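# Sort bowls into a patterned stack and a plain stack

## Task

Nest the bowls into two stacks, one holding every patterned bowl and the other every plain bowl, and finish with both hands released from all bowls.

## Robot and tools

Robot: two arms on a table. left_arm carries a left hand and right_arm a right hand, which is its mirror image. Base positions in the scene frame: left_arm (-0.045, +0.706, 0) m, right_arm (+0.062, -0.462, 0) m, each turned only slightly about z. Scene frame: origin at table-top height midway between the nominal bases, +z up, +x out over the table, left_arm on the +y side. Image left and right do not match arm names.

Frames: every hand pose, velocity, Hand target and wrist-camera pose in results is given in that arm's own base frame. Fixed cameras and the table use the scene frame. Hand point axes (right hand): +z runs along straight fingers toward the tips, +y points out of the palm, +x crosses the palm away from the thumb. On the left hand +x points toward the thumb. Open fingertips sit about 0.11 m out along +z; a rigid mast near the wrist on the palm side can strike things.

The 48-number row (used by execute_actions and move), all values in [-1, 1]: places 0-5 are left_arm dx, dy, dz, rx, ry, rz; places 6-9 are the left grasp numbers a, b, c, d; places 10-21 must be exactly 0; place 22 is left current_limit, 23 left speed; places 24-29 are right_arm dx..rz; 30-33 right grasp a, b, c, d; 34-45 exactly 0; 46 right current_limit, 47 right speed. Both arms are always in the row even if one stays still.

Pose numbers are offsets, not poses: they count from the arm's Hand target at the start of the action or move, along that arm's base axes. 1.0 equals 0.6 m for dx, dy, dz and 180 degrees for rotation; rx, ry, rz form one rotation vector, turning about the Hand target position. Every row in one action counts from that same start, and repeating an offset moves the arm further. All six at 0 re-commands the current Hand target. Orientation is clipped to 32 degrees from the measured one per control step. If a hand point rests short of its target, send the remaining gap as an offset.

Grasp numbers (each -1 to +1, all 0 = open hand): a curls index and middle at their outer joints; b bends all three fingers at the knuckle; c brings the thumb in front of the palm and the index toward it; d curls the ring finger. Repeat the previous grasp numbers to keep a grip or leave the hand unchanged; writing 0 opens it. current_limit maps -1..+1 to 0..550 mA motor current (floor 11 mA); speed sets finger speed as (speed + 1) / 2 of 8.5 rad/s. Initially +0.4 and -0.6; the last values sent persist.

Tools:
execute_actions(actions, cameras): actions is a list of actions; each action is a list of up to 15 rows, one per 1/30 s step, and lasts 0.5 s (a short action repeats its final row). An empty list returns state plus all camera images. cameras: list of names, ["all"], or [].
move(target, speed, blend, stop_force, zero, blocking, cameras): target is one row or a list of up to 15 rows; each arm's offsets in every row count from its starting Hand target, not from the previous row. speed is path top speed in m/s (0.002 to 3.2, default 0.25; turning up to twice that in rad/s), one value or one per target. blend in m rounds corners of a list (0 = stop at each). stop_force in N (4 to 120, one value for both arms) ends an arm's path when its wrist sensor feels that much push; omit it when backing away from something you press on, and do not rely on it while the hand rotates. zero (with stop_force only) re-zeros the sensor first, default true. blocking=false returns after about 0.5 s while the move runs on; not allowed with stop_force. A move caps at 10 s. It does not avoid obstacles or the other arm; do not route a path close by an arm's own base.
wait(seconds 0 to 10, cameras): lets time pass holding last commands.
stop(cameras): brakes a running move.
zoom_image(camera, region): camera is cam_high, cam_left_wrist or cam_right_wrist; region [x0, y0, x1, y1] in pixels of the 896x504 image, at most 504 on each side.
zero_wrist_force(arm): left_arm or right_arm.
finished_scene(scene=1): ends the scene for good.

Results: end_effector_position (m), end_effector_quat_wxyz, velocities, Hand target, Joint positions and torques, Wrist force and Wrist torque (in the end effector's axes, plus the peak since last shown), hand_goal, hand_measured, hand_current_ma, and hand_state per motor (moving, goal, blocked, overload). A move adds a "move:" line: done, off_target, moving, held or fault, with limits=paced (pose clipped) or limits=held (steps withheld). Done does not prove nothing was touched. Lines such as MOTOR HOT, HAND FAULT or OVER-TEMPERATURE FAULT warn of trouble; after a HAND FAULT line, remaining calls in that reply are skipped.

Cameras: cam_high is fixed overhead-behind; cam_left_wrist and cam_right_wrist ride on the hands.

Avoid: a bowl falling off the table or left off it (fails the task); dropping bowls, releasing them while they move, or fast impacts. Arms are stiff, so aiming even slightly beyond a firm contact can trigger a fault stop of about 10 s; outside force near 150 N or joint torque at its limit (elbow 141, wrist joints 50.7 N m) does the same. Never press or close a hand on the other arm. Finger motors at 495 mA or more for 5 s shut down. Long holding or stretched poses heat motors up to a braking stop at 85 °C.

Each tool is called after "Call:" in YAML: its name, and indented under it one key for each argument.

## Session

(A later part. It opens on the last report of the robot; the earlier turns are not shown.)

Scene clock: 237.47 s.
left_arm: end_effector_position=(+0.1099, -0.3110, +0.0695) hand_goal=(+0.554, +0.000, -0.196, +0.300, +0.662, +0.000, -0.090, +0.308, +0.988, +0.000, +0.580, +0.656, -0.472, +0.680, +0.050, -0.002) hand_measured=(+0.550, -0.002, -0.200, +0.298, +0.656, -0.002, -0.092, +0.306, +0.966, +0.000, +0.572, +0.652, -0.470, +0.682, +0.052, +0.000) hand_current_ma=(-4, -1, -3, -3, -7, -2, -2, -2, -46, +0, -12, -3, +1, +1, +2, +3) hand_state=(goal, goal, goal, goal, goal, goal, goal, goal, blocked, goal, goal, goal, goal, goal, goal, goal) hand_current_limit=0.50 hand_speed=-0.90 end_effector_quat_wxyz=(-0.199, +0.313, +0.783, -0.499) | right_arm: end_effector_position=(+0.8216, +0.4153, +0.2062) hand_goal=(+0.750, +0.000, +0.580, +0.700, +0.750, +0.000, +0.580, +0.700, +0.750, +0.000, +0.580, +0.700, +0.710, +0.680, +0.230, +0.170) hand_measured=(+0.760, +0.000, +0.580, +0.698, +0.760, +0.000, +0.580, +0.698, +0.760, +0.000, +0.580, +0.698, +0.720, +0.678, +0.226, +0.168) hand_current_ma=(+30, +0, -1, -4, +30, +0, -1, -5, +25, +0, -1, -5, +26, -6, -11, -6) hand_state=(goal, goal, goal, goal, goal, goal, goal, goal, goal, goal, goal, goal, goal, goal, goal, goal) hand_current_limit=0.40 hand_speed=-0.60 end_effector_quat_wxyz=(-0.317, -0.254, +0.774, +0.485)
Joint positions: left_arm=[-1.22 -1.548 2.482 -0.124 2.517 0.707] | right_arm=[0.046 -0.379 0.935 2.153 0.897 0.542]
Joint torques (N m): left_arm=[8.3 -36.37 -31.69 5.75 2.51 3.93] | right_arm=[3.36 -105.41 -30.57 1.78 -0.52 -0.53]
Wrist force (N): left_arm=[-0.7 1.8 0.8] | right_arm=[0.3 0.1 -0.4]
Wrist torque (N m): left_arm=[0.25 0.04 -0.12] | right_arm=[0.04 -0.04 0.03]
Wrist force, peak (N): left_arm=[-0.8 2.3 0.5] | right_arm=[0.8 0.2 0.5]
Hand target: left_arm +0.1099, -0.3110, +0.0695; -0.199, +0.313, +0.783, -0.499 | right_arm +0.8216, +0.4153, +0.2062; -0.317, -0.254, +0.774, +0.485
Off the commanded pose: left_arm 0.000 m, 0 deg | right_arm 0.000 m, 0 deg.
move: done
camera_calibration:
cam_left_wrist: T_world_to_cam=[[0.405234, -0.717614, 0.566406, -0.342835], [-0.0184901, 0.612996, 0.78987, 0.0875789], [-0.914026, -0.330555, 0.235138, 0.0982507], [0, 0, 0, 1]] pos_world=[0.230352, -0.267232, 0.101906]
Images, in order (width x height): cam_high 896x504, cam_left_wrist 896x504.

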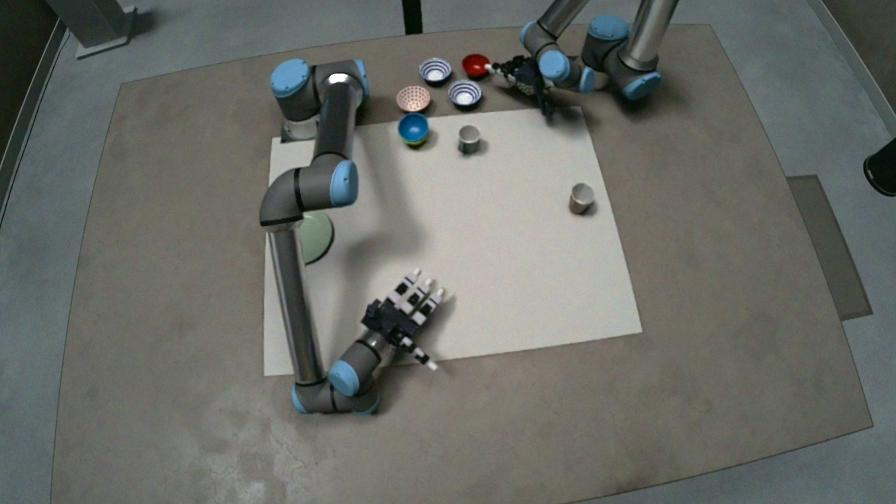

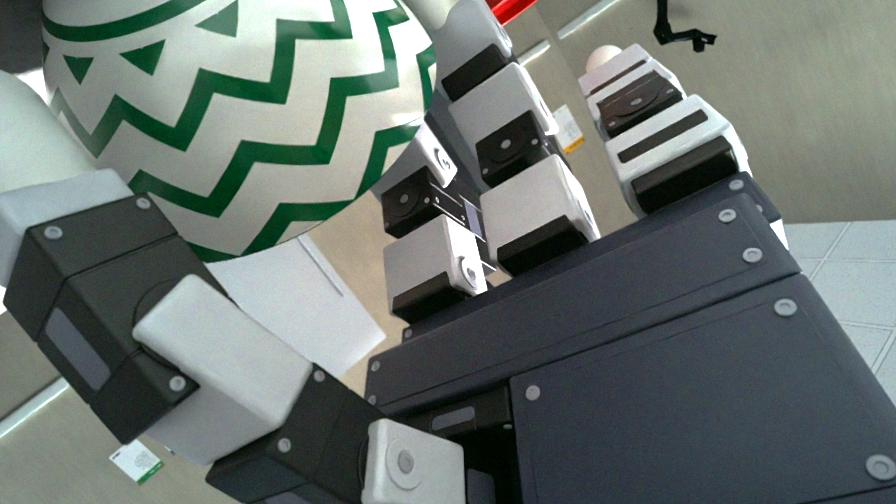

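Call:
move:
  target:
    - [0,0,0.04,0,0,0, 0.42,-0.01,0.72,0.0,0,0,0,0,0,0,0,0,0,0,0,0,0.5,-0.9, 0,0,0,0,0,0, 0,0,0,0,0,0,0,0,0,0,0,0,0,0,0,0,0.4,-0.6]
  speed: 0.03
  cameras: ["cam_high","cam_left_wrist"]

Call:
zoom_image:
  camera: "cam_high"
  region: [485, 45, 565, 125]

Scene clock: 239.07 s.
left_arm: end_effector_position=(+0.1099, -0.3110, +0.0933) hand_goal=(+0.554, +0.000, -0.196, +0.300, +0.662, +0.000, -0.090, +0.308, +0.988, +0.000, +0.580, +0.656, -0.472, +0.680, +0.050, -0.002) hand_measured=(+0.550, -0.002, -0.200, +0.298, +0.656, -0.002, -0.092, +0.306, +0.966, +0.000, +0.572, +0.652, -0.470, +0.682, +0.052, +0.000) hand_current_ma=(-4, -1, -3, -3, -7, -2, -2, -2, -46, +0, -11, -3, +1, +1, +2, +3) hand_state=(goal, goal, goal, goal, goal, goal, goal, goal, blocked, goal, goal, goal, goal, goal, goal, goal) hand_current_limit=0.50 hand_speed=-0.90 end_effector_quat_wxyz=(-0.199, +0.313, +0.784, -0.499) | right_arm: end_effector_position=(+0.8216, +0.4153, +0.2062) hand_goal=(+0.750, +0.000, +0.580, +0.700, +0.750, +0.000, +0.580, +0.700, +0.750, +0.000, +0.580, +0.700, +0.710, +0.680, +0.230, +0.170) hand_measured=(+0.760, +0.000, +0.580, +0.698, +0.760, +0.000, +0.580, +0.698, +0.760, +0.000, +0.580, +0.698, +0.720, +0.678, +0.226, +0.168) hand_current_ma=(+30, +0, -1, -4, +30, +0, -1, -5, +25, +0, -1, -5, +26, -6, -11, -6) hand_state=(goal, goal, goal, goal, goal, goal, goal, goal, goal, goal, goal, goal, goal, goal, goal, goal) hand_current_limit=0.40 hand_speed=-0.60 end_effector_quat_wxyz=(-0.317, -0.254, +0.774, +0.485)
Joint positions: left_arm=[-1.22 -1.597 2.464 -0.057 2.517 0.707] | right_arm=[0.046 -0.379 0.935 2.153 0.897 0.542]
Joint torques (N m): left_arm=[-4.33 -32.61 -33.93 5.78 1.87 3.36] | right_arm=[4.95 -104.87 -30.9 2 -0.52 -0.84]
Wrist force (N): left_arm=[-0.2 1.9 0.6] | right_arm=[0.4 0.2 -0.1]
Wrist torque (N m): left_arm=[0.25 -0.01 -0.04] | right_arm=[0.03 -0.05 0.04]
Wrist force, peak (N): left_arm=[-0.7 2.2 1.0] | right_arm=[0.6 -0.2 -0.2]
Hand target: left_arm +0.1099, -0.3110, +0.0935; -0.199, +0.313, +0.783, -0.499 | right_arm +0.8216, +0.4153, +0.2062; -0.317, -0.254, +0.774, +0.485
Off the commanded pose: left_arm 0.000 m, 0 deg | right_arm 0.000 m, 0 deg.
move: done
camera_calibration:
cam_left_wrist: T_world_to_cam=[[0.405338, -0.717656, 0.566278, -0.356336], [-0.0184954, 0.612883, 0.789957, 0.0687402], [-0.91398, -0.330673, 0.235151, 0.0926103], [0, 0, 0, 1]] pos_world=[0.230352, -0.267232, 0.125706]
Images, in order (width x height): cam_high 896x504, cam_left_wrist 896x504.

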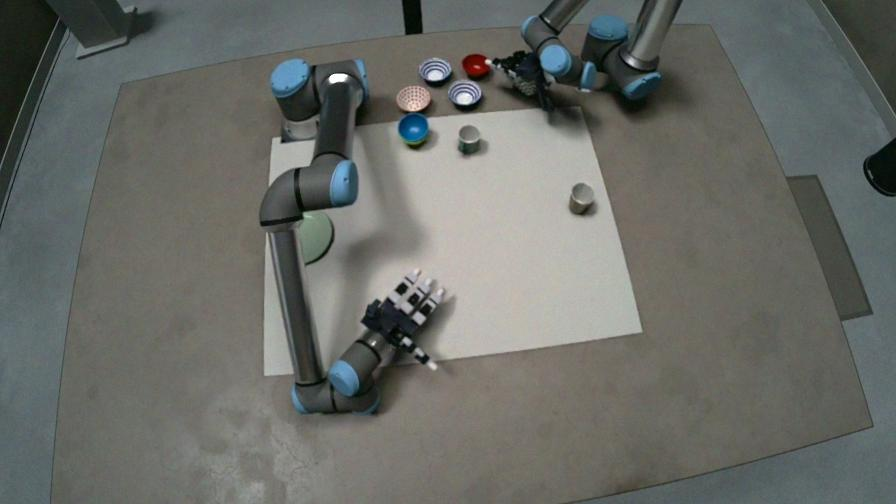

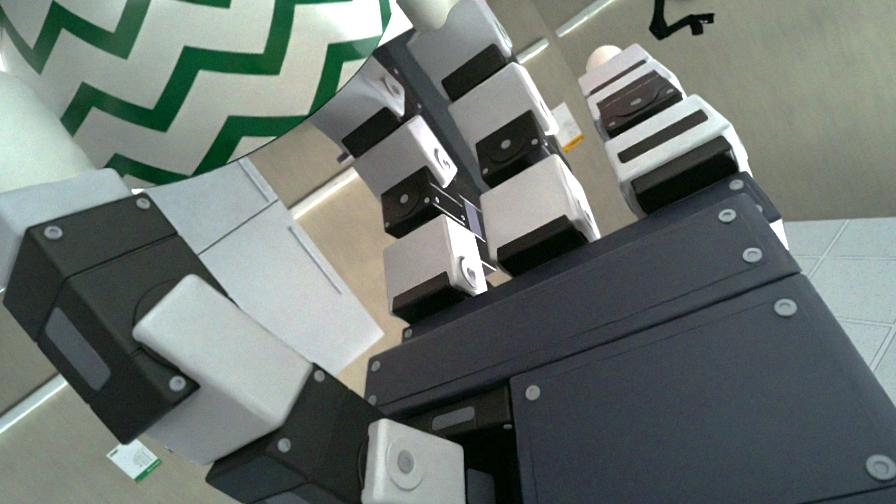

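Scaled by 6.300 from the camera's 896x504 image, which has a finer 1280x720 frame.

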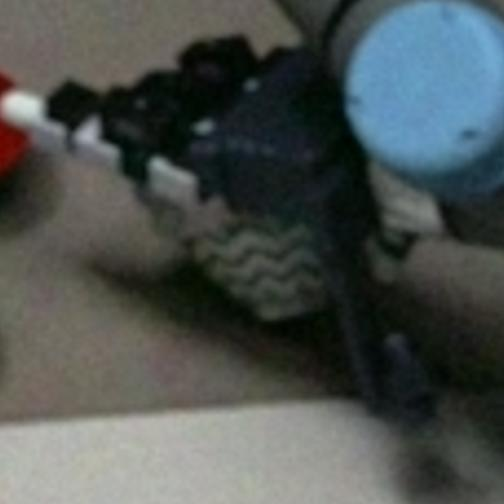

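Call:
move:
  target:
    - [0,0,0.1,0,0,0, 0.42,-0.01,0.72,0.0,0,0,0,0,0,0,0,0,0,0,0,0,0.5,-0.9, 0,0,0,0,0,0, 0,0,0,0,0,0,0,0,0,0,0,0,0,0,0,0,0.4,-0.6]
  speed: 0.05
  cameras: ["cam_high","cam_left_wrist"]

Call:
zoom_image:
  camera: "cam_high"
  region: [485, 45, 565, 125]

Scene clock: 241.73 s.
left_arm: end_effector_position=(+0.1099, -0.3110, +0.1533) hand_goal=(+0.554, +0.000, -0.196, +0.300, +0.662, +0.000, -0.090, +0.308, +0.988, +0.000, +0.580, +0.656, -0.472, +0.680, +0.050, -0.002) hand_measured=(+0.550, -0.002, -0.200, +0.298, +0.656, -0.002, -0.092, +0.306, +0.966, +0.000, +0.572, +0.652, -0.470, +0.682, +0.052, +0.000) hand_current_ma=(-4, -1, -3, -3, -7, -2, -2, -2, -46, +0, -11, -3, +1, +1, +2, +3) hand_state=(goal, goal, goal, goal, goal, goal, goal, goal, blocked, goal, goal, goal, goal, goal, goal, goal) hand_current_limit=0.50 hand_speed=-0.90 end_effector_quat_wxyz=(-0.199, +0.313, +0.783, -0.499) | right_arm: end_effector_position=(+0.8216, +0.4153, +0.2062) hand_goal=(+0.750, +0.000, +0.580, +0.700, +0.750, +0.000, +0.580, +0.700, +0.750, +0.000, +0.580, +0.700, +0.710, +0.680, +0.230, +0.170) hand_measured=(+0.760, +0.000, +0.580, +0.698, +0.760, +0.000, +0.580, +0.698, +0.760, +0.000, +0.580, +0.698, +0.720, +0.678, +0.226, +0.168) hand_current_ma=(+30, +0, -1, -4, +30, +0, -1, -5, +25, +0, -1, -5, +26, -6, -11, -6) hand_state=(goal, goal, goal, goal, goal, goal, goal, goal, goal, goal, goal, goal, goal, goal, goal, goal) hand_current_limit=0.40 hand_speed=-0.60 end_effector_quat_wxyz=(-0.317, -0.254, +0.774, +0.485)
Joint positions: left_arm=[-1.22 -1.704 2.41 0.105 2.517 0.707] | right_arm=[0.046 -0.379 0.935 2.153 0.897 0.542]
Joint torques (N m): left_arm=[8.24 -27.12 -37.66 5.68 0.4 4.13] | right_arm=[4.41 -104.87 -29.89 1.48 -0.64 -0.61]
Wrist force (N): left_arm=[-0.3 2.0 0.7] | right_arm=[0.6 0.3 0.6]
Wrist torque (N m): left_arm=[0.27 -0.01 -0.23] | right_arm=[-0.02 -0.09 0.05]
Wrist force, peak (N): left_arm=[-0.7 2.5 0.8] | right_arm=[0.6 0.2 0.6]
Hand target: left_arm +0.1099, -0.3110, +0.1535; -0.199, +0.313, +0.783, -0.499 | right_arm +0.8216, +0.4153, +0.2062; -0.317, -0.254, +0.774, +0.485
Off the commanded pose: left_arm 0.000 m, 0 deg | right_arm 0.000 m, 0 deg.
move: done
camera_calibration:
cam_left_wrist: T_world_to_cam=[[0.405234, -0.717614, 0.566406, -0.390357], [-0.0184901, 0.612996, 0.78987, 0.0213088], [-0.914026, -0.330555, 0.235138, 0.0785226], [0, 0, 0, 1]] pos_world=[0.230352, -0.267232, 0.185806]
Images, in order (width x height): cam_high 896x504, cam_left_wrist 896x504.

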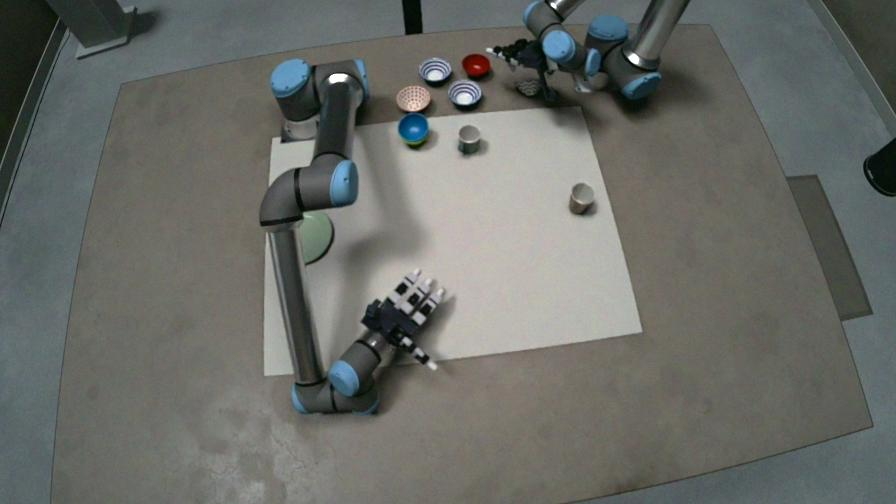

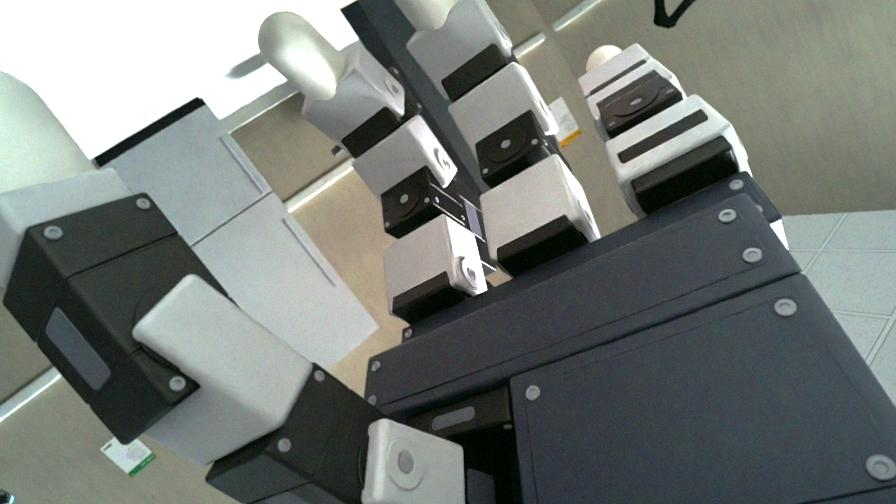

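Scaled by 6.300 from the camera's 896x504 image, which has a finer 1280x720 frame.

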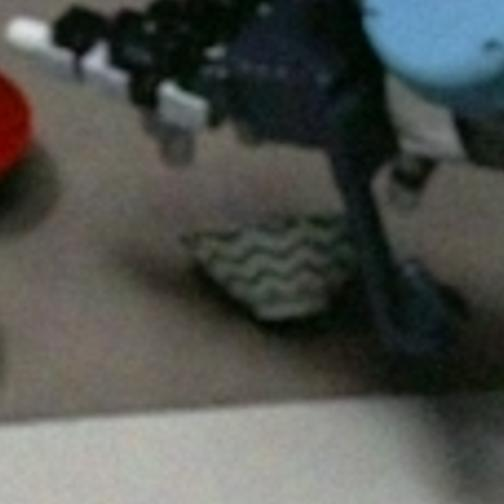

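Call:
move:
  target:
    - [-0.0017,0.0498,0,0,0,0, 0.42,-0.01,0.72,0.0,0,0,0,0,0,0,0,0,0,0,0,0,0.5,-0.9, 0,0,0,0,0,0, 0,0,0,0,0,0,0,0,0,0,0,0,0,0,0,0,0.4,-0.6]
    - [-0.0017,0.0498,-0.0683,0,0,0, 0.42,-0.01,0.72,0.0,0,0,0,0,0,0,0,0,0,0,0,0,0.5,-0.9, 0,0,0,0,0,0, 0,0,0,0,0,0,0,0,0,0,0,0,0,0,0,0,0.4,-0.6]
  speed: 0.08
  cameras: ["cam_high","cam_left_wrist"]

Call:
zoom_image:
  camera: "cam_high"
  region: [485, 45, 565, 125]

Scene clock: 247.00 s.
left_arm: end_effector_position=(+0.1089, -0.2811, +0.1126) hand_goal=(+0.554, +0.000, -0.196, +0.300, +0.662, +0.000, -0.090, +0.308, +0.988, +0.000, +0.580, +0.656, -0.472, +0.680, +0.050, -0.002) hand_measured=(+0.550, -0.002, -0.200, +0.298, +0.656, -0.002, -0.092, +0.306, +0.966, +0.000, +0.572, +0.652, -0.472, +0.682, +0.052, +0.000) hand_current_ma=(-4, -1, -3, -3, -7, -2, -2, -2, -45, +0, -11, -3, +1, +1, +2, +3) hand_state=(goal, goal, goal, goal, goal, goal, goal, goal, blocked, goal, goal, goal, goal, goal, goal, goal) hand_current_limit=0.50 hand_speed=-0.90 end_effector_quat_wxyz=(-0.199, +0.313, +0.783, -0.499) | right_arm: end_effector_position=(+0.8216, +0.4153, +0.2062) hand_goal=(+0.750, +0.000, +0.580, +0.700, +0.750, +0.000, +0.580, +0.700, +0.750, +0.000, +0.580, +0.700, +0.710, +0.680, +0.230, +0.170) hand_measured=(+0.760, +0.000, +0.580, +0.698, +0.760, +0.000, +0.580, +0.698, +0.760, +0.000, +0.580, +0.698, +0.720, +0.678, +0.226, +0.168) hand_current_ma=(+30, +0, -1, -4, +30, +0, -1, -5, +25, +0, -1, -5, +26, -6, -11, -6) hand_state=(goal, goal, goal, goal, goal, goal, goal, goal, goal, goal, goal, goal, goal, goal, goal, goal) hand_current_limit=0.40 hand_speed=-0.60 end_effector_quat_wxyz=(-0.317, -0.254, +0.774, +0.485)
Joint positions: left_arm=[-1.181 -1.66 2.48 0.031 2.544 0.757] | right_arm=[0.046 -0.379 0.935 2.153 0.897 0.542]
Joint torques (N m): left_arm=[-13.94 1 -22.09 -1.31 -0.84 -4.13] | right_arm=[4.34 -105.1 -30.46 1.91 -0.52 -0.1]
Wrist force (N): left_arm=[-0.6 1.8 0.7] | right_arm=[0.2 0.1 0.1]
Wrist torque (N m): left_arm=[0.25 0.01 -0.07] | right_arm=[-0.01 -0.03 0.02]
Wrist force, peak (N): left_arm=[-0.4 2.4 0.9] | right_arm=[1.0 -0.2 0.5]
Hand target: left_arm +0.1089, -0.2812, +0.1125; -0.199, +0.313, +0.783, -0.499 | right_arm +0.8216, +0.4153, +0.2062; -0.317, -0.254, +0.774, +0.485
Off the commanded pose: left_arm 0.000 m, 0 deg | right_arm 0.000 m, 0 deg.
move: done
camera_calibration:
cam_left_wrist: T_world_to_cam=[[0.405234, -0.717614, 0.566406, -0.345386], [-0.0184901, 0.612996, 0.78987, 0.0351884], [-0.914026, -0.330555, 0.235138, 0.0970858], [0, 0, 0, 1]] pos_world=[0.229352, -0.237332, 0.145006]
Images, in order (width x height): cam_high 896x504, cam_left_wrist 896x504.

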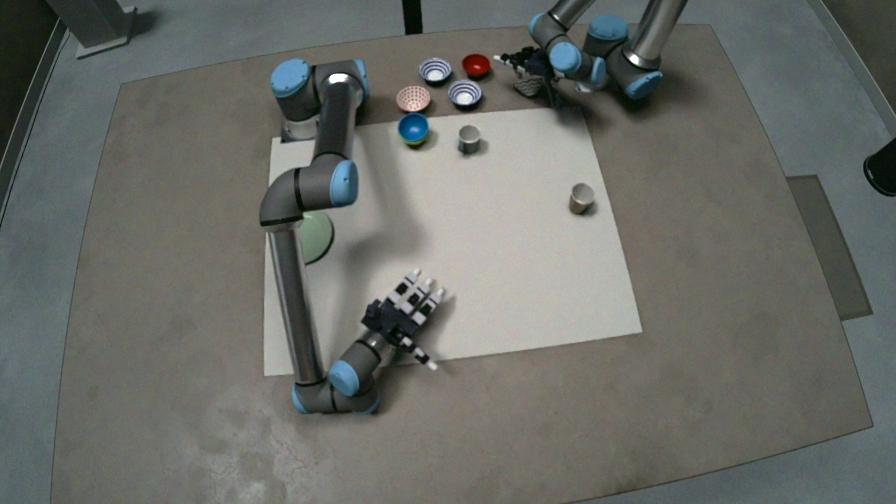

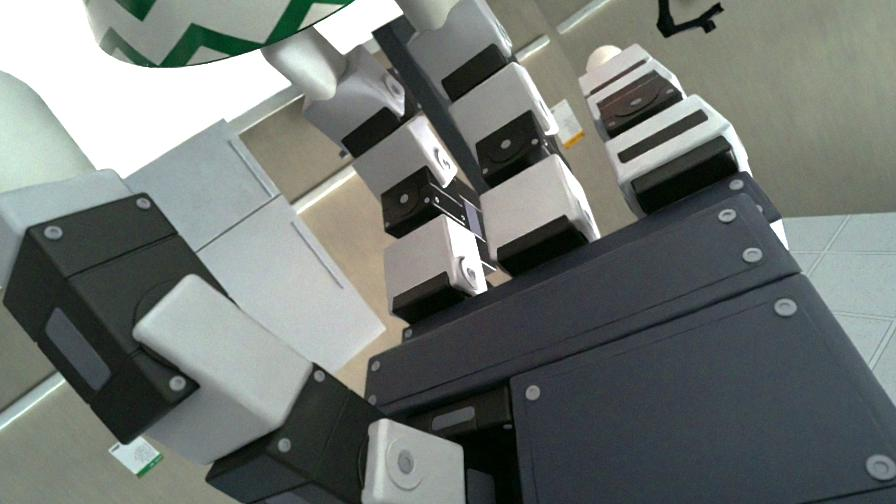

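Scaled by 6.300 from the camera's 896x504 image, which has a finer 1280x720 frame.

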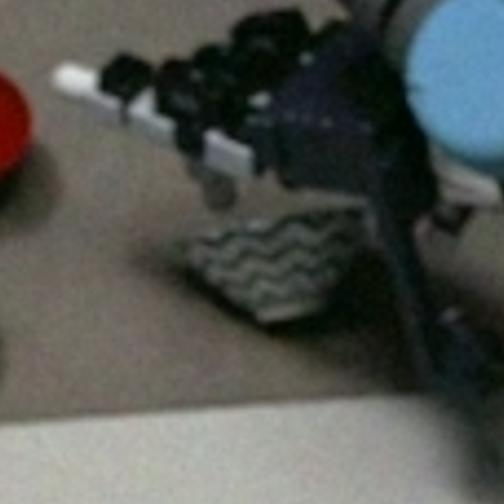

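Call:
move:
  target:
    - [0.1,0,0,0,0,0, 0.42,-0.01,0.72,0.0,0,0,0,0,0,0,0,0,0,0,0,0,0.5,-0.9, 0,0,0,0,0,0, 0,0,0,0,0,0,0,0,0,0,0,0,0,0,0,0,0.4,-0.6]
  speed: 0.05
  cameras: ["cam_high","cam_left_wrist"]

Call:
zoom_image:
  camera: "cam_high"
  region: [485, 45, 565, 125]

Scene clock: 249.27 s.
left_arm: end_effector_position=(+0.1689, -0.2812, +0.1125) hand_goal=(+0.554, +0.000, -0.196, +0.300, +0.662, +0.000, -0.090, +0.308, +0.988, +0.000, +0.580, +0.656, -0.472, +0.680, +0.050, -0.002) hand_measured=(+0.550, -0.002, -0.196, +0.300, +0.656, -0.002, -0.092, +0.306, +0.966, +0.000, +0.572, +0.652, -0.472, +0.682, +0.052, +0.000) hand_current_ma=(-4, -1, +1, +0, -7, -1, -1, -1, -45, +0, -11, -3, +1, +1, +2, +2) hand_state=(goal, goal, goal, goal, goal, goal, goal, goal, blocked, goal, goal, goal, goal, goal, goal, goal) hand_current_limit=0.50 hand_speed=-0.90 end_effector_quat_wxyz=(-0.199, +0.313, +0.783, -0.499) | right_arm: end_effector_position=(+0.8216, +0.4153, +0.2062) hand_goal=(+0.750, +0.000, +0.580, +0.700, +0.750, +0.000, +0.580, +0.700, +0.750, +0.000, +0.580, +0.700, +0.710, +0.680, +0.230, +0.170) hand_measured=(+0.760, +0.000, +0.580, +0.698, +0.760, +0.000, +0.580, +0.698, +0.760, +0.000, +0.580, +0.698, +0.720, +0.678, +0.226, +0.168) hand_current_ma=(+30, +0, -1, -4, +30, +0, -1, -5, +25, +0, -1, -5, +26, -6, -11, -6) hand_state=(goal, goal, goal, goal, goal, goal, goal, goal, goal, goal, goal, goal, goal, goal, goal, goal) hand_current_limit=0.40 hand_speed=-0.60 end_effector_quat_wxyz=(-0.317, -0.254, +0.774, +0.485)
Joint positions: left_arm=[-0.989 -1.48 2.371 0.226 2.651 1.066] | right_arm=[0.046 -0.379 0.935 2.153 0.897 0.542]
Joint torques (N m): left_arm=[18.75 -15.64 -32.49 6.88 3.24 3.83] | right_arm=[3.72 -104.78 -30.67 1.82 -0.91 -0.73]
Wrist force (N): left_arm=[-0.4 2.5 0.9] | right_arm=[0.7 -0.1 0.1]
Wrist torque (N m): left_arm=[0.28 0.01 -0.38] | right_arm=[-0.02 -0.09 0.05]
Wrist force, peak (N): left_arm=[-0.8 2.4 0.9] | right_arm=[0.3 0.6 0.6]
Hand target: left_arm +0.1689, -0.2812, +0.1125; -0.199, +0.313, +0.783, -0.499 | right_arm +0.8216, +0.4153, +0.2062; -0.317, -0.254, +0.774, +0.485
Off the commanded pose: left_arm 0.000 m, 0 deg | right_arm 0.000 m, 0 deg.
move: done
camera_calibration:
cam_left_wrist: T_world_to_cam=[[0.405283, -0.717526, 0.566482, -0.369607], [-0.0186651, 0.61303, 0.789839, 0.0364388], [-0.914001, -0.330682, 0.235058, 0.151833], [0, 0, 0, 1]] pos_world=[0.289251, -0.237332, 0.144905]
Images, in order (width x height): cam_high 896x504, cam_left_wrist 896x504.

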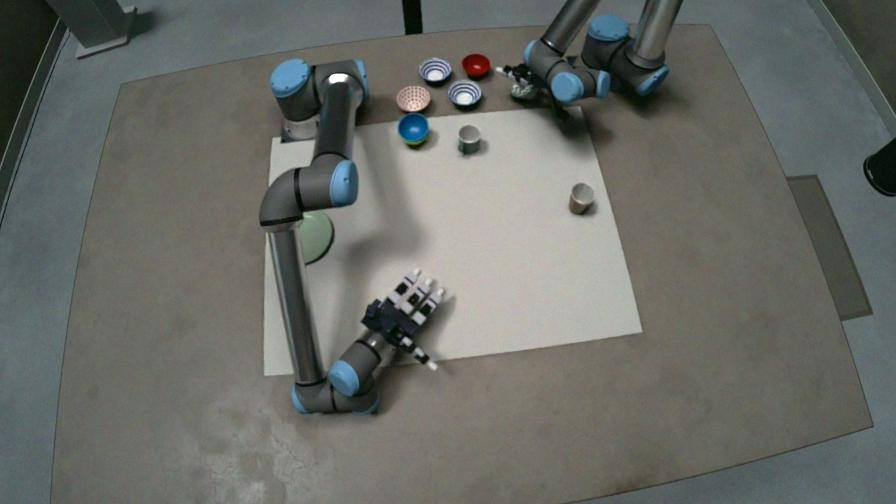

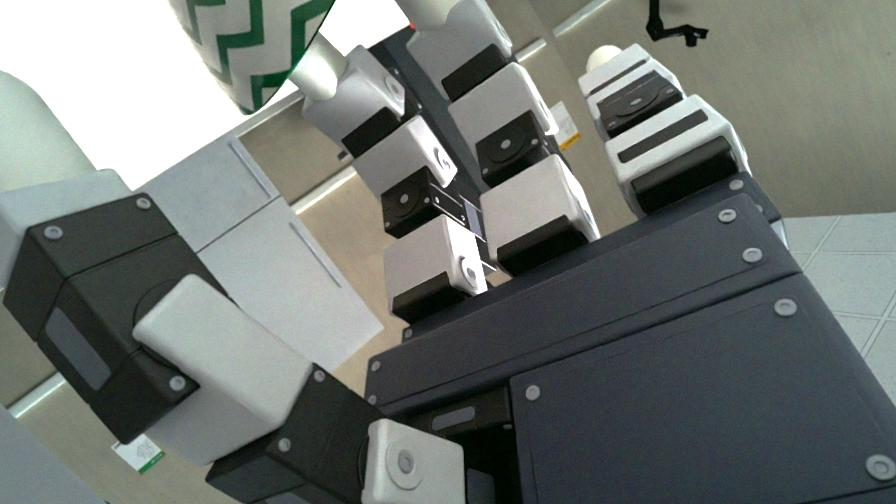

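Scaled by 6.300 from the camera's 896x504 image, which has a finer 1280x720 frame.

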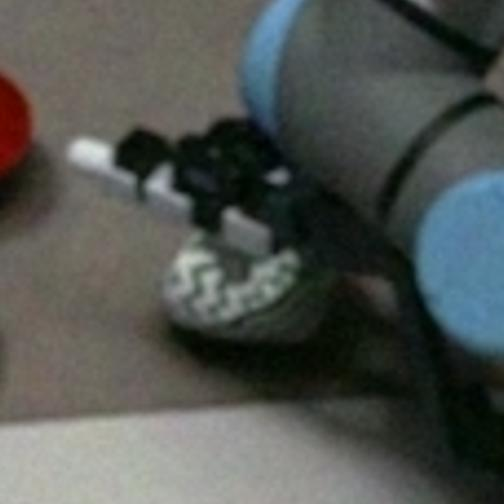

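Call:
move:
  target:
    - [0,0,0.15,0,0,0, 0.42,-0.01,0.72,0.0,0,0,0,0,0,0,0,0,0,0,0,0,0.5,-0.9, 0,0,0,0,0,0, 0,0,0,0,0,0,0,0,0,0,0,0,0,0,0,0,0.4,-0.6]
  speed: 0.15
  cameras: ["cam_high"]

Call:
zoom_image:
  camera: "cam_high"
  region: [485, 45, 565, 125]

Scene clock: 250.87 s.
left_arm: end_effector_position=(+0.1689, -0.2812, +0.2024) hand_goal=(+0.554, +0.000, -0.196, +0.300, +0.662, +0.000, -0.090, +0.308, +0.988, +0.000, +0.580, +0.656, -0.472, +0.680, +0.050, -0.002) hand_measured=(+0.550, -0.002, -0.196, +0.300, +0.656, -0.002, -0.092, +0.306, +0.966, +0.000, +0.572, +0.652, -0.472, +0.682, +0.052, +0.000) hand_current_ma=(-4, -1, +1, +0, -8, -1, -1, -1, -44, +0, -11, -3, +1, +1, +2, +2) hand_state=(goal, goal, goal, goal, goal, goal, goal, goal, blocked, goal, goal, goal, goal, goal, goal, goal) hand_current_limit=0.50 hand_speed=-0.90 end_effector_quat_wxyz=(-0.199, +0.313, +0.783, -0.499) | right_arm: end_effector_position=(+0.8216, +0.4153, +0.2062) hand_goal=(+0.750, +0.000, +0.580, +0.700, +0.750, +0.000, +0.580, +0.700, +0.750, +0.000, +0.580, +0.700, +0.710, +0.680, +0.230, +0.170) hand_measured=(+0.760, +0.000, +0.580, +0.698, +0.760, +0.000, +0.580, +0.698, +0.760, +0.000, +0.580, +0.698, +0.720, +0.678, +0.226, +0.168) hand_current_ma=(+30, +0, -1, -4, +30, +0, -1, -5, +25, +0, -1, -5, +26, -6, -11, -6) hand_state=(goal, goal, goal, goal, goal, goal, goal, goal, goal, goal, goal, goal, goal, goal, goal, goal) hand_current_limit=0.40 hand_speed=-0.60 end_effector_quat_wxyz=(-0.317, -0.254, +0.774, +0.485)
Joint positions: left_arm=[-0.989 -1.623 2.296 0.444 2.651 1.067] | right_arm=[0.046 -0.379 0.935 2.153 0.897 0.542]
Joint torques (N m): left_arm=[21.88 -36.02 -38.22 7.02 3.65 4.19] | right_arm=[6.06 -105.92 -30.23 1.74 -0.5 -0.58]
Wrist force (N): left_arm=[-0.6 2.3 0.4] | right_arm=[0.2 -0.1 0.3]
Wrist torque (N m): left_arm=[0.31 0.03 -0.35] | right_arm=[-0.06 -0.04 0.01]
Wrist force, peak (N): left_arm=[-0.7 3.3 1.4] | right_arm=[0.8 0.5 0.1]
Hand target: left_arm +0.1689, -0.2812, +0.2025; -0.199, +0.313, +0.783, -0.499 | right_arm +0.8216, +0.4153, +0.2062; -0.317, -0.254, +0.774, +0.485
Off the commanded pose: left_arm 0.000 m, 0 deg | right_arm 0.000 m, 0 deg.
move: done
Images, in order (width x height): cam_high 896x504.

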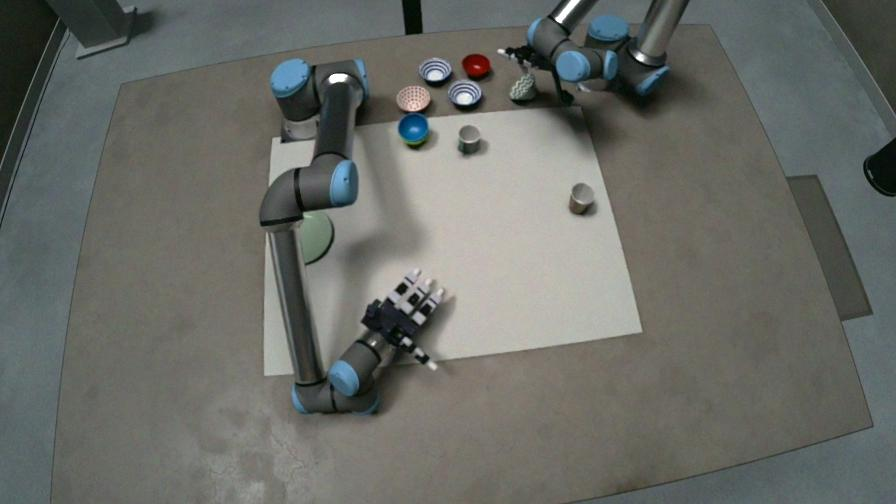

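Scaled by 6.300 from the camera's 896x504 image, which has a finer 1280x720 frame.

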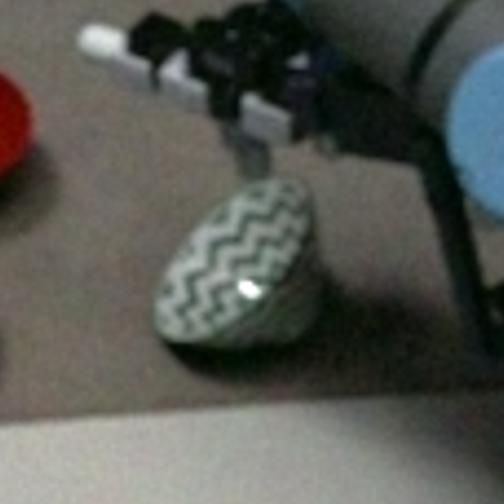

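Call:
move:
  target:
    - [-0.0518,0.0045,-0.05,0,0,0, 0.4,0,0.5,0,0,0,0,0,0,0,0,0,0,0,0,0,0.5,-0.8, 0,0,0,0,0,0, 0,0,0,0,0,0,0,0,0,0,0,0,0,0,0,0,0.4,-0.6]
    - [-0.0518,0.0045,-0.1517,0,0,0, 0.4,0,0.5,0,0,0,0,0,0,0,0,0,0,0,0,0,0.5,-0.8, 0,0,0,0,0,0, 0,0,0,0,0,0,0,0,0,0,0,0,0,0,0,0,0.4,-0.6]
  speed: 0.1
  cameras: ["cam_high","cam_left_wrist"]

Call:
zoom_image:
  camera: "cam_high"
  region: [485, 45, 565, 125]

Scene clock: 257.37 s.
left_arm: end_effector_position=(+0.1378, -0.2784, +0.1116) hand_goal=(+0.616, +0.000, -0.054, +0.320, +0.650, +0.000, -0.060, +0.270, +0.916, +0.000, +0.580, +0.660, -0.100, +0.680, +0.106, +0.036) hand_measured=(+0.602, -0.002, -0.058, +0.318, +0.644, -0.002, -0.064, +0.272, +0.908, +0.000, +0.572, +0.656, -0.110, +0.682, +0.102, +0.034) hand_current_ma=(-25, -1, -4, -3, -7, -1, -3, +2, -11, +0, -10, -3, -16, +1, -5, -2) hand_state=(goal, goal, goal, goal, goal, goal, goal, goal, goal, goal, goal, goal, goal, goal, goal, goal) hand_current_limit=0.50 hand_speed=-0.80 end_effector_quat_wxyz=(-0.199, +0.313, +0.783, -0.499) | right_arm: end_effector_position=(+0.8216, +0.4153, +0.2062) hand_goal=(+0.750, +0.000, +0.580, +0.700, +0.750, +0.000, +0.580, +0.700, +0.750, +0.000, +0.580, +0.700, +0.710, +0.680, +0.230, +0.170) hand_measured=(+0.760, +0.000, +0.580, +0.698, +0.760, +0.000, +0.580, +0.698, +0.760, +0.000, +0.580, +0.698, +0.720, +0.678, +0.226, +0.168) hand_current_ma=(+30, +0, -1, -4, +30, +0, -1, -5, +25, +0, -1, -5, +26, -6, -11, -6) hand_state=(goal, goal, goal, goal, goal, goal, goal, goal, goal, goal, goal, goal, goal, goal, goal, goal) hand_current_limit=0.40 hand_speed=-0.60 end_effector_quat_wxyz=(-0.317, -0.254, +0.774, +0.485)
Joint positions: left_arm=[-1.076 -1.569 2.431 0.121 2.608 0.913] | right_arm=[0.046 -0.379 0.935 2.153 0.897 0.542]
Joint torques (N m): left_arm=[-11.01 -6.21 -20.34 -1 -0.56 -3.71] | right_arm=[3.74 -105.67 -30.38 1.43 -0.39 -0.36]
Wrist force (N): left_arm=[-0.9 2.1 0.8] | right_arm=[0.2 -0.3 0.1]
Wrist torque (N m): left_arm=[0.29 0.06 -0.02] | right_arm=[-0.05 -0.03 0.01]
Wrist force, peak (N): left_arm=[-0.6 2.9 1.3] | right_arm=[0.8 0.3 0.6]
Hand target: left_arm +0.1378, -0.2785, +0.1115; -0.199, +0.313, +0.783, -0.499 | right_arm +0.8216, +0.4153, +0.2062; -0.317, -0.254, +0.774, +0.485
Off the commanded pose: left_arm 0.000 m, 0 deg | right_arm 0.000 m, 0 deg.
move: done
camera_calibration:
cam_left_wrist: T_world_to_cam=[[0.405182, -0.717607, 0.566452, -0.354584], [-0.0185787, 0.612999, 0.789865, 0.0348822], [-0.914047, -0.330563, 0.235044, 0.124646], [0, 0, 0, 1]] pos_world=[0.258251, -0.234632, 0.144005]
Images, in order (width x height): cam_high 896x504, cam_left_wrist 896x504.

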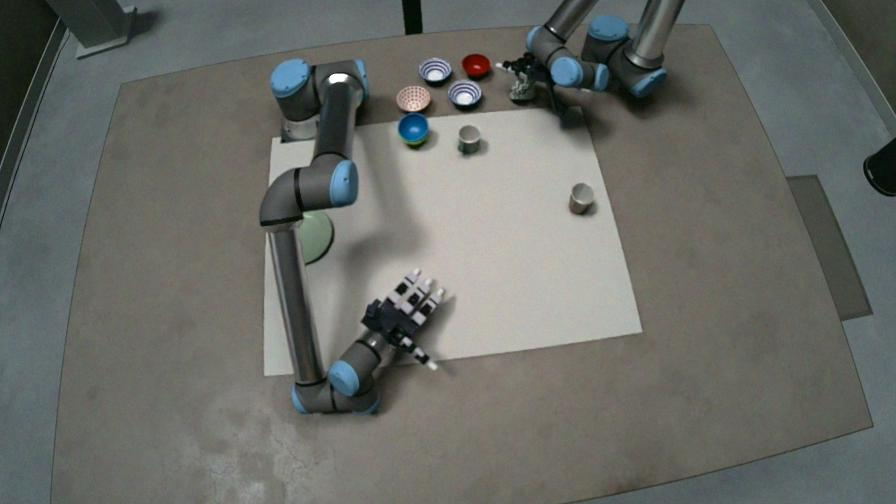

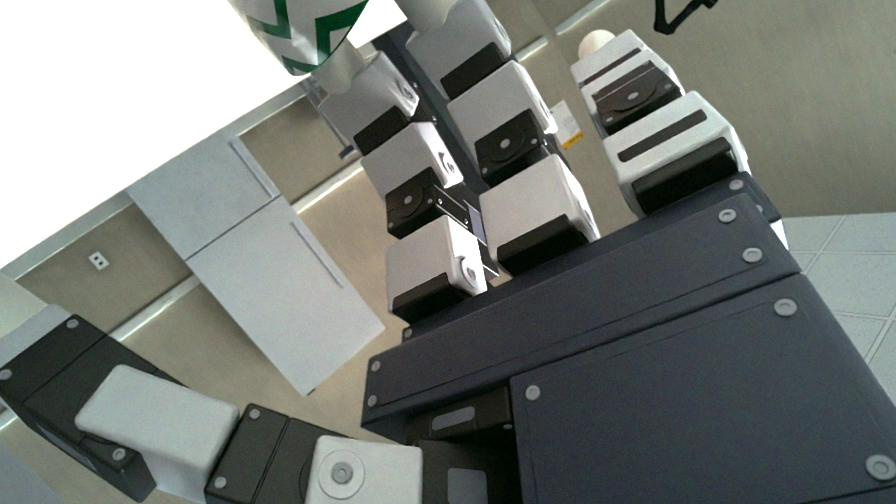

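Scaled by 6.300 from the camera's 896x504 image, which has a finer 1280x720 frame.

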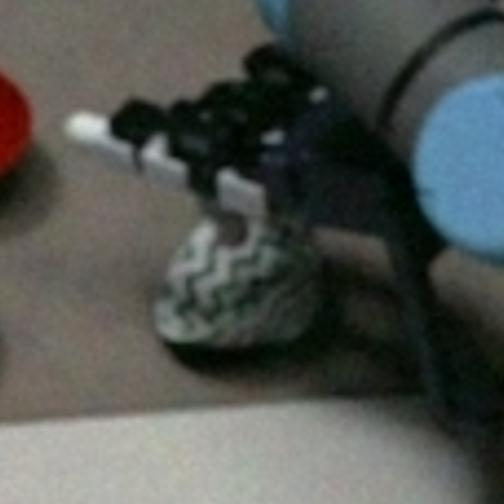

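Call:
move:
  target:
    - [0.0803,0.0846,0,0,0,0, 0.4,0,0.5,0,0,0,0,0,0,0,0,0,0,0,0,0,0.5,-0.8, 0,0,0,0,0,0, 0,0,0,0,0,0,0,0,0,0,0,0,0,0,0,0,0.4,-0.6]
  speed: 0.04
  cameras: ["cam_high","cam_left_wrist"]

Call:
zoom_image:
  camera: "cam_high"
  region: [485, 45, 565, 125]

Scene clock: 260.87 s.
left_arm: end_effector_position=(+0.1860, -0.2277, +0.1115) hand_goal=(+0.616, +0.000, -0.054, +0.320, +0.650, +0.000, -0.060, +0.270, +0.916, +0.000, +0.580, +0.660, -0.100, +0.680, +0.106, +0.036) hand_measured=(+0.608, -0.002, -0.054, +0.318, +0.644, -0.002, -0.062, +0.272, +0.908, +0.000, +0.572, +0.656, -0.110, +0.682, +0.102, +0.034) hand_current_ma=(-11, -1, +0, -1, -7, -1, -1, +2, -11, +0, -10, -3, -15, +1, -5, -2) hand_state=(goal, goal, goal, goal, goal, goal, goal, goal, goal, goal, goal, goal, goal, goal, goal, goal) hand_current_limit=0.50 hand_speed=-0.80 end_effector_quat_wxyz=(-0.199, +0.313, +0.784, -0.499) | right_arm: end_effector_position=(+0.8216, +0.4153, +0.2062) hand_goal=(+0.750, +0.000, +0.580, +0.700, +0.750, +0.000, +0.580, +0.700, +0.750, +0.000, +0.580, +0.700, +0.710, +0.680, +0.230, +0.170) hand_measured=(+0.760, +0.000, +0.580, +0.698, +0.760, +0.000, +0.580, +0.698, +0.760, +0.000, +0.580, +0.698, +0.720, +0.678, +0.226, +0.168) hand_current_ma=(+30, +0, -1, -4, +30, +0, -1, -5, +25, +0, -1, -5, +26, -6, -11, -6) hand_state=(goal, goal, goal, goal, goal, goal, goal, goal, goal, goal, goal, goal, goal, goal, goal, goal) hand_current_limit=0.40 hand_speed=-0.60 end_effector_quat_wxyz=(-0.317, -0.254, +0.774, +0.485)
Joint positions: left_arm=[-0.837 -1.409 2.383 0.431 2.698 1.389] | right_arm=[0.046 -0.379 0.935 2.153 0.897 0.542]
Joint torques (N m): left_arm=[17.87 -13.67 -28.57 7.74 3.93 3.19] | right_arm=[3.27 -105.27 -29.7 1.82 -0.58 -0.92]
Wrist force (N): left_arm=[-0.5 1.8 0.7] | right_arm=[0.0 -0.3 -0.3]
Wrist torque (N m): left_arm=[0.26 0.01 -0.34] | right_arm=[-0.03 0.00 -0.01]
Wrist force, peak (N): left_arm=[-0.9 2.3 1.2] | right_arm=[0.6 -0.5 0.4]
Hand target: left_arm +0.1860, -0.2277, +0.1115; -0.199, +0.313, +0.783, -0.499 | right_arm +0.8216, +0.4153, +0.2062; -0.317, -0.254, +0.774, +0.485
Off the commanded pose: left_arm 0.000 m, 0 deg | right_arm 0.000 m, 0 deg.
move: done
camera_calibration:
cam_left_wrist: T_world_to_cam=[[0.405284, -0.717571, 0.566425, -0.337655], [-0.0186357, 0.612978, 0.78988, 0.00478747], [-0.914001, -0.330682, 0.235058, 0.185356], [0, 0, 0, 1]] pos_world=[0.306351, -0.183932, 0.143905]
Images, in order (width x height): cam_high 896x504, cam_left_wrist 896x504.

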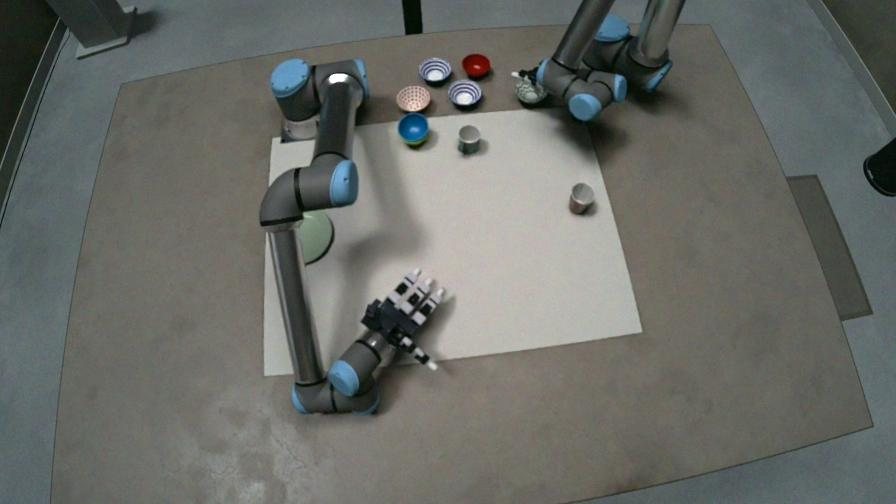

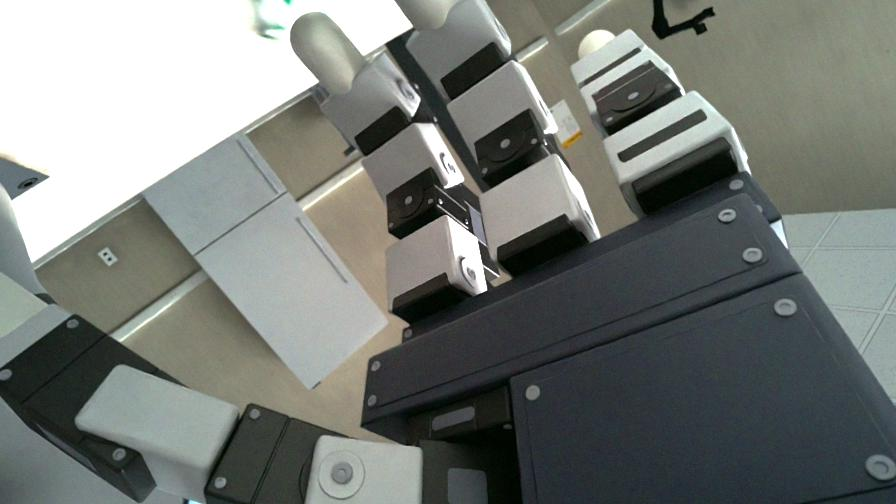

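Scaled by 6.300 from the camera's 896x504 image, which has a finer 1280x720 frame.

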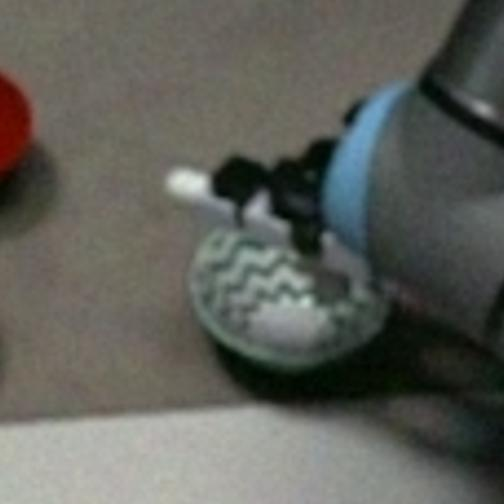

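Call:
move:
  target:
    - [0,0,0.065,0,0,0, 0.4,0,0.5,0,0,0,0,0,0,0,0,0,0,0,0,0,0.5,-0.8, 0,0,0,0,0,0, 0,0,0,0,0,0,0,0,0,0,0,0,0,0,0,0,0.4,-0.6]
    - [-0.086,-0.1523,0.065,-0.02015,0.01912,0, 0.3,-0.05,0.5,0,0,0,0,0,0,0,0,0,0,0,0,0,0.5,-0.8, 0,0,0,0,0,0, 0,0,0,0,0,0,0,0,0,0,0,0,0,0,0,0,0.4,-0.6]
  speed: 0.12
  cameras: ["cam_high","cam_left_wrist"]

Call:
zoom_image:
  camera: "cam_high"
  region: [485, 45, 565, 125]

Scene clock: 265.20 s.
left_arm: end_effector_position=(+0.1344, -0.3191, +0.1505) hand_goal=(+0.672, +0.000, +0.020, +0.406, +0.762, +0.000, +0.110, +0.416, +0.980, +0.000, +0.580, +0.660, -0.110, +0.680, +0.106, +0.040) hand_measured=(+0.656, -0.002, +0.014, +0.402, +0.740, -0.002, +0.104, +0.414, +0.956, +0.000, +0.572, +0.656, -0.112, +0.682, +0.102, +0.038) hand_current_ma=(-30, -1, -6, -3, -45, -1, -6, -2, -47, +0, -10, -3, -3, +1, -5, -2) hand_state=(goal, goal, goal, goal, blocked, goal, goal, goal, blocked, goal, goal, goal, goal, goal, goal, goal) hand_current_limit=0.50 hand_speed=-0.80 end_effector_quat_wxyz=(-0.212, +0.304, +0.761, -0.532) | right_arm: end_effector_position=(+0.8216, +0.4153, +0.2062) hand_goal=(+0.750, +0.000, +0.580, +0.700, +0.750, +0.000, +0.580, +0.700, +0.750, +0.000, +0.580, +0.700, +0.710, +0.680, +0.230, +0.170) hand_measured=(+0.760, +0.000, +0.580, +0.698, +0.760, +0.000, +0.580, +0.698, +0.760, +0.000, +0.580, +0.698, +0.720, +0.678, +0.226, +0.168) hand_current_ma=(+30, +0, -1, -4, +30, +0, -1, -5, +25, +0, -1, -5, +26, -6, -11, -6) hand_state=(goal, goal, goal, goal, goal, goal, goal, goal, goal, goal, goal, goal, goal, goal, goal, goal) hand_current_limit=0.40 hand_speed=-0.60 end_effector_quat_wxyz=(-0.317, -0.254, +0.774, +0.485)
Joint positions: left_arm=[-1.102 -1.611 2.379 0.058 2.656 0.765] | right_arm=[0.046 -0.379 0.935 2.153 0.897 0.542]
Joint torques (N m): left_arm=[-11.3 -36.12 -23.25 -1.7 -1.26 -3.59] | right_arm=[2.6 -106.22 -29.4 1.28 -0.51 -0.56]
Wrist force (N): left_arm=[-0.5 2.4 0.5] | right_arm=[0.4 0.0 -0.2]
Wrist torque (N m): left_arm=[0.32 0.02 -0.01] | right_arm=[0.02 -0.05 0.04]
Wrist force, peak (N): left_arm=[-0.7 2.5 0.7] | right_arm=[0.8 0.2 0.4]
Hand target: left_arm +0.1344, -0.3191, +0.1505; -0.212, +0.304, +0.761, -0.532 | right_arm +0.8216, +0.4153, +0.2062; -0.317, -0.254, +0.774, +0.485
Off the commanded pose: left_arm 0.000 m, 0 deg | right_arm 0.000 m, 0 deg.
move: done
camera_calibration:
cam_left_wrist: T_world_to_cam=[[0.439894, -0.68109, 0.585329, -0.400238], [0.0277062, 0.66176, 0.749204, 0.0444501], [-0.897622, -0.313353, 0.309975, 0.090931], [0, 0, 0, 1]] pos_world=[0.256453, -0.27352, 0.172782]
Images, in order (width x height): cam_high 896x504, cam_left_wrist 896x504.

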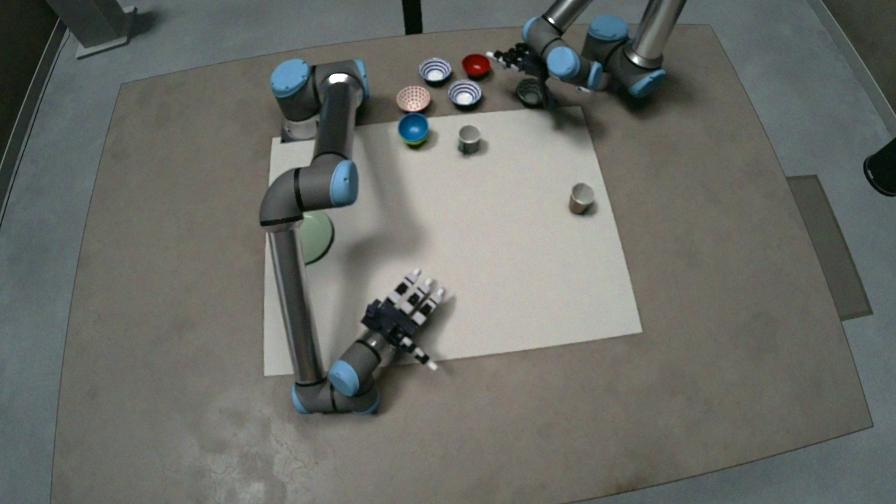

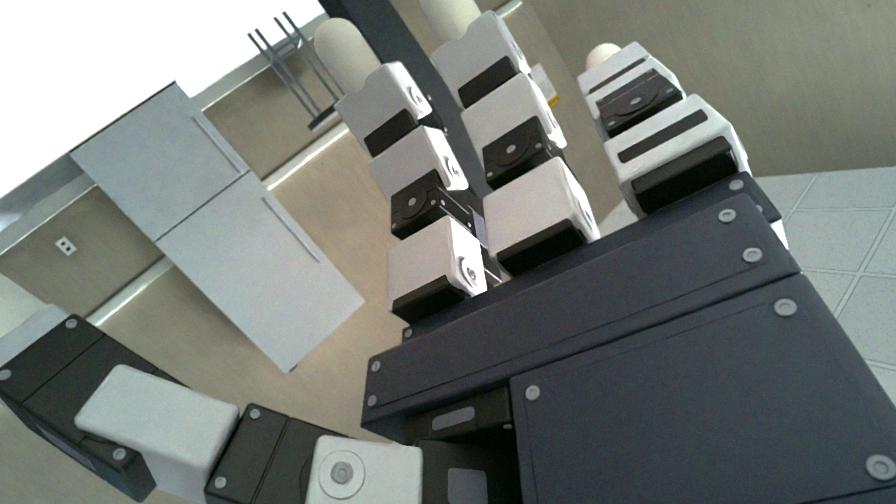

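Scaled by 6.300 from the camera's 896x504 image, which has a finer 1280x720 frame.

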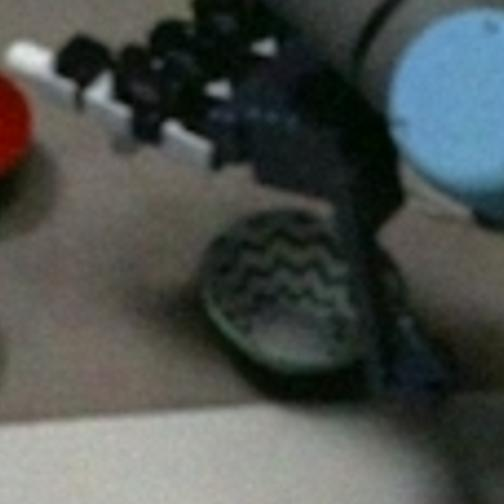

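Call:
zoom_image:
  camera: "cam_high"
  region: [505, 65, 561, 121]

Scaled by 9.000 from the camera's 896x504 image, which has a finer 1280x720 frame.

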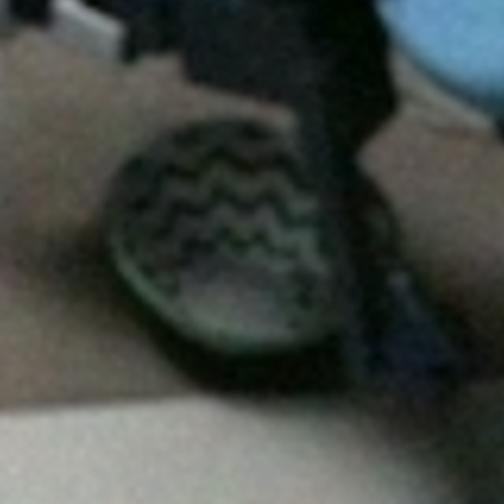

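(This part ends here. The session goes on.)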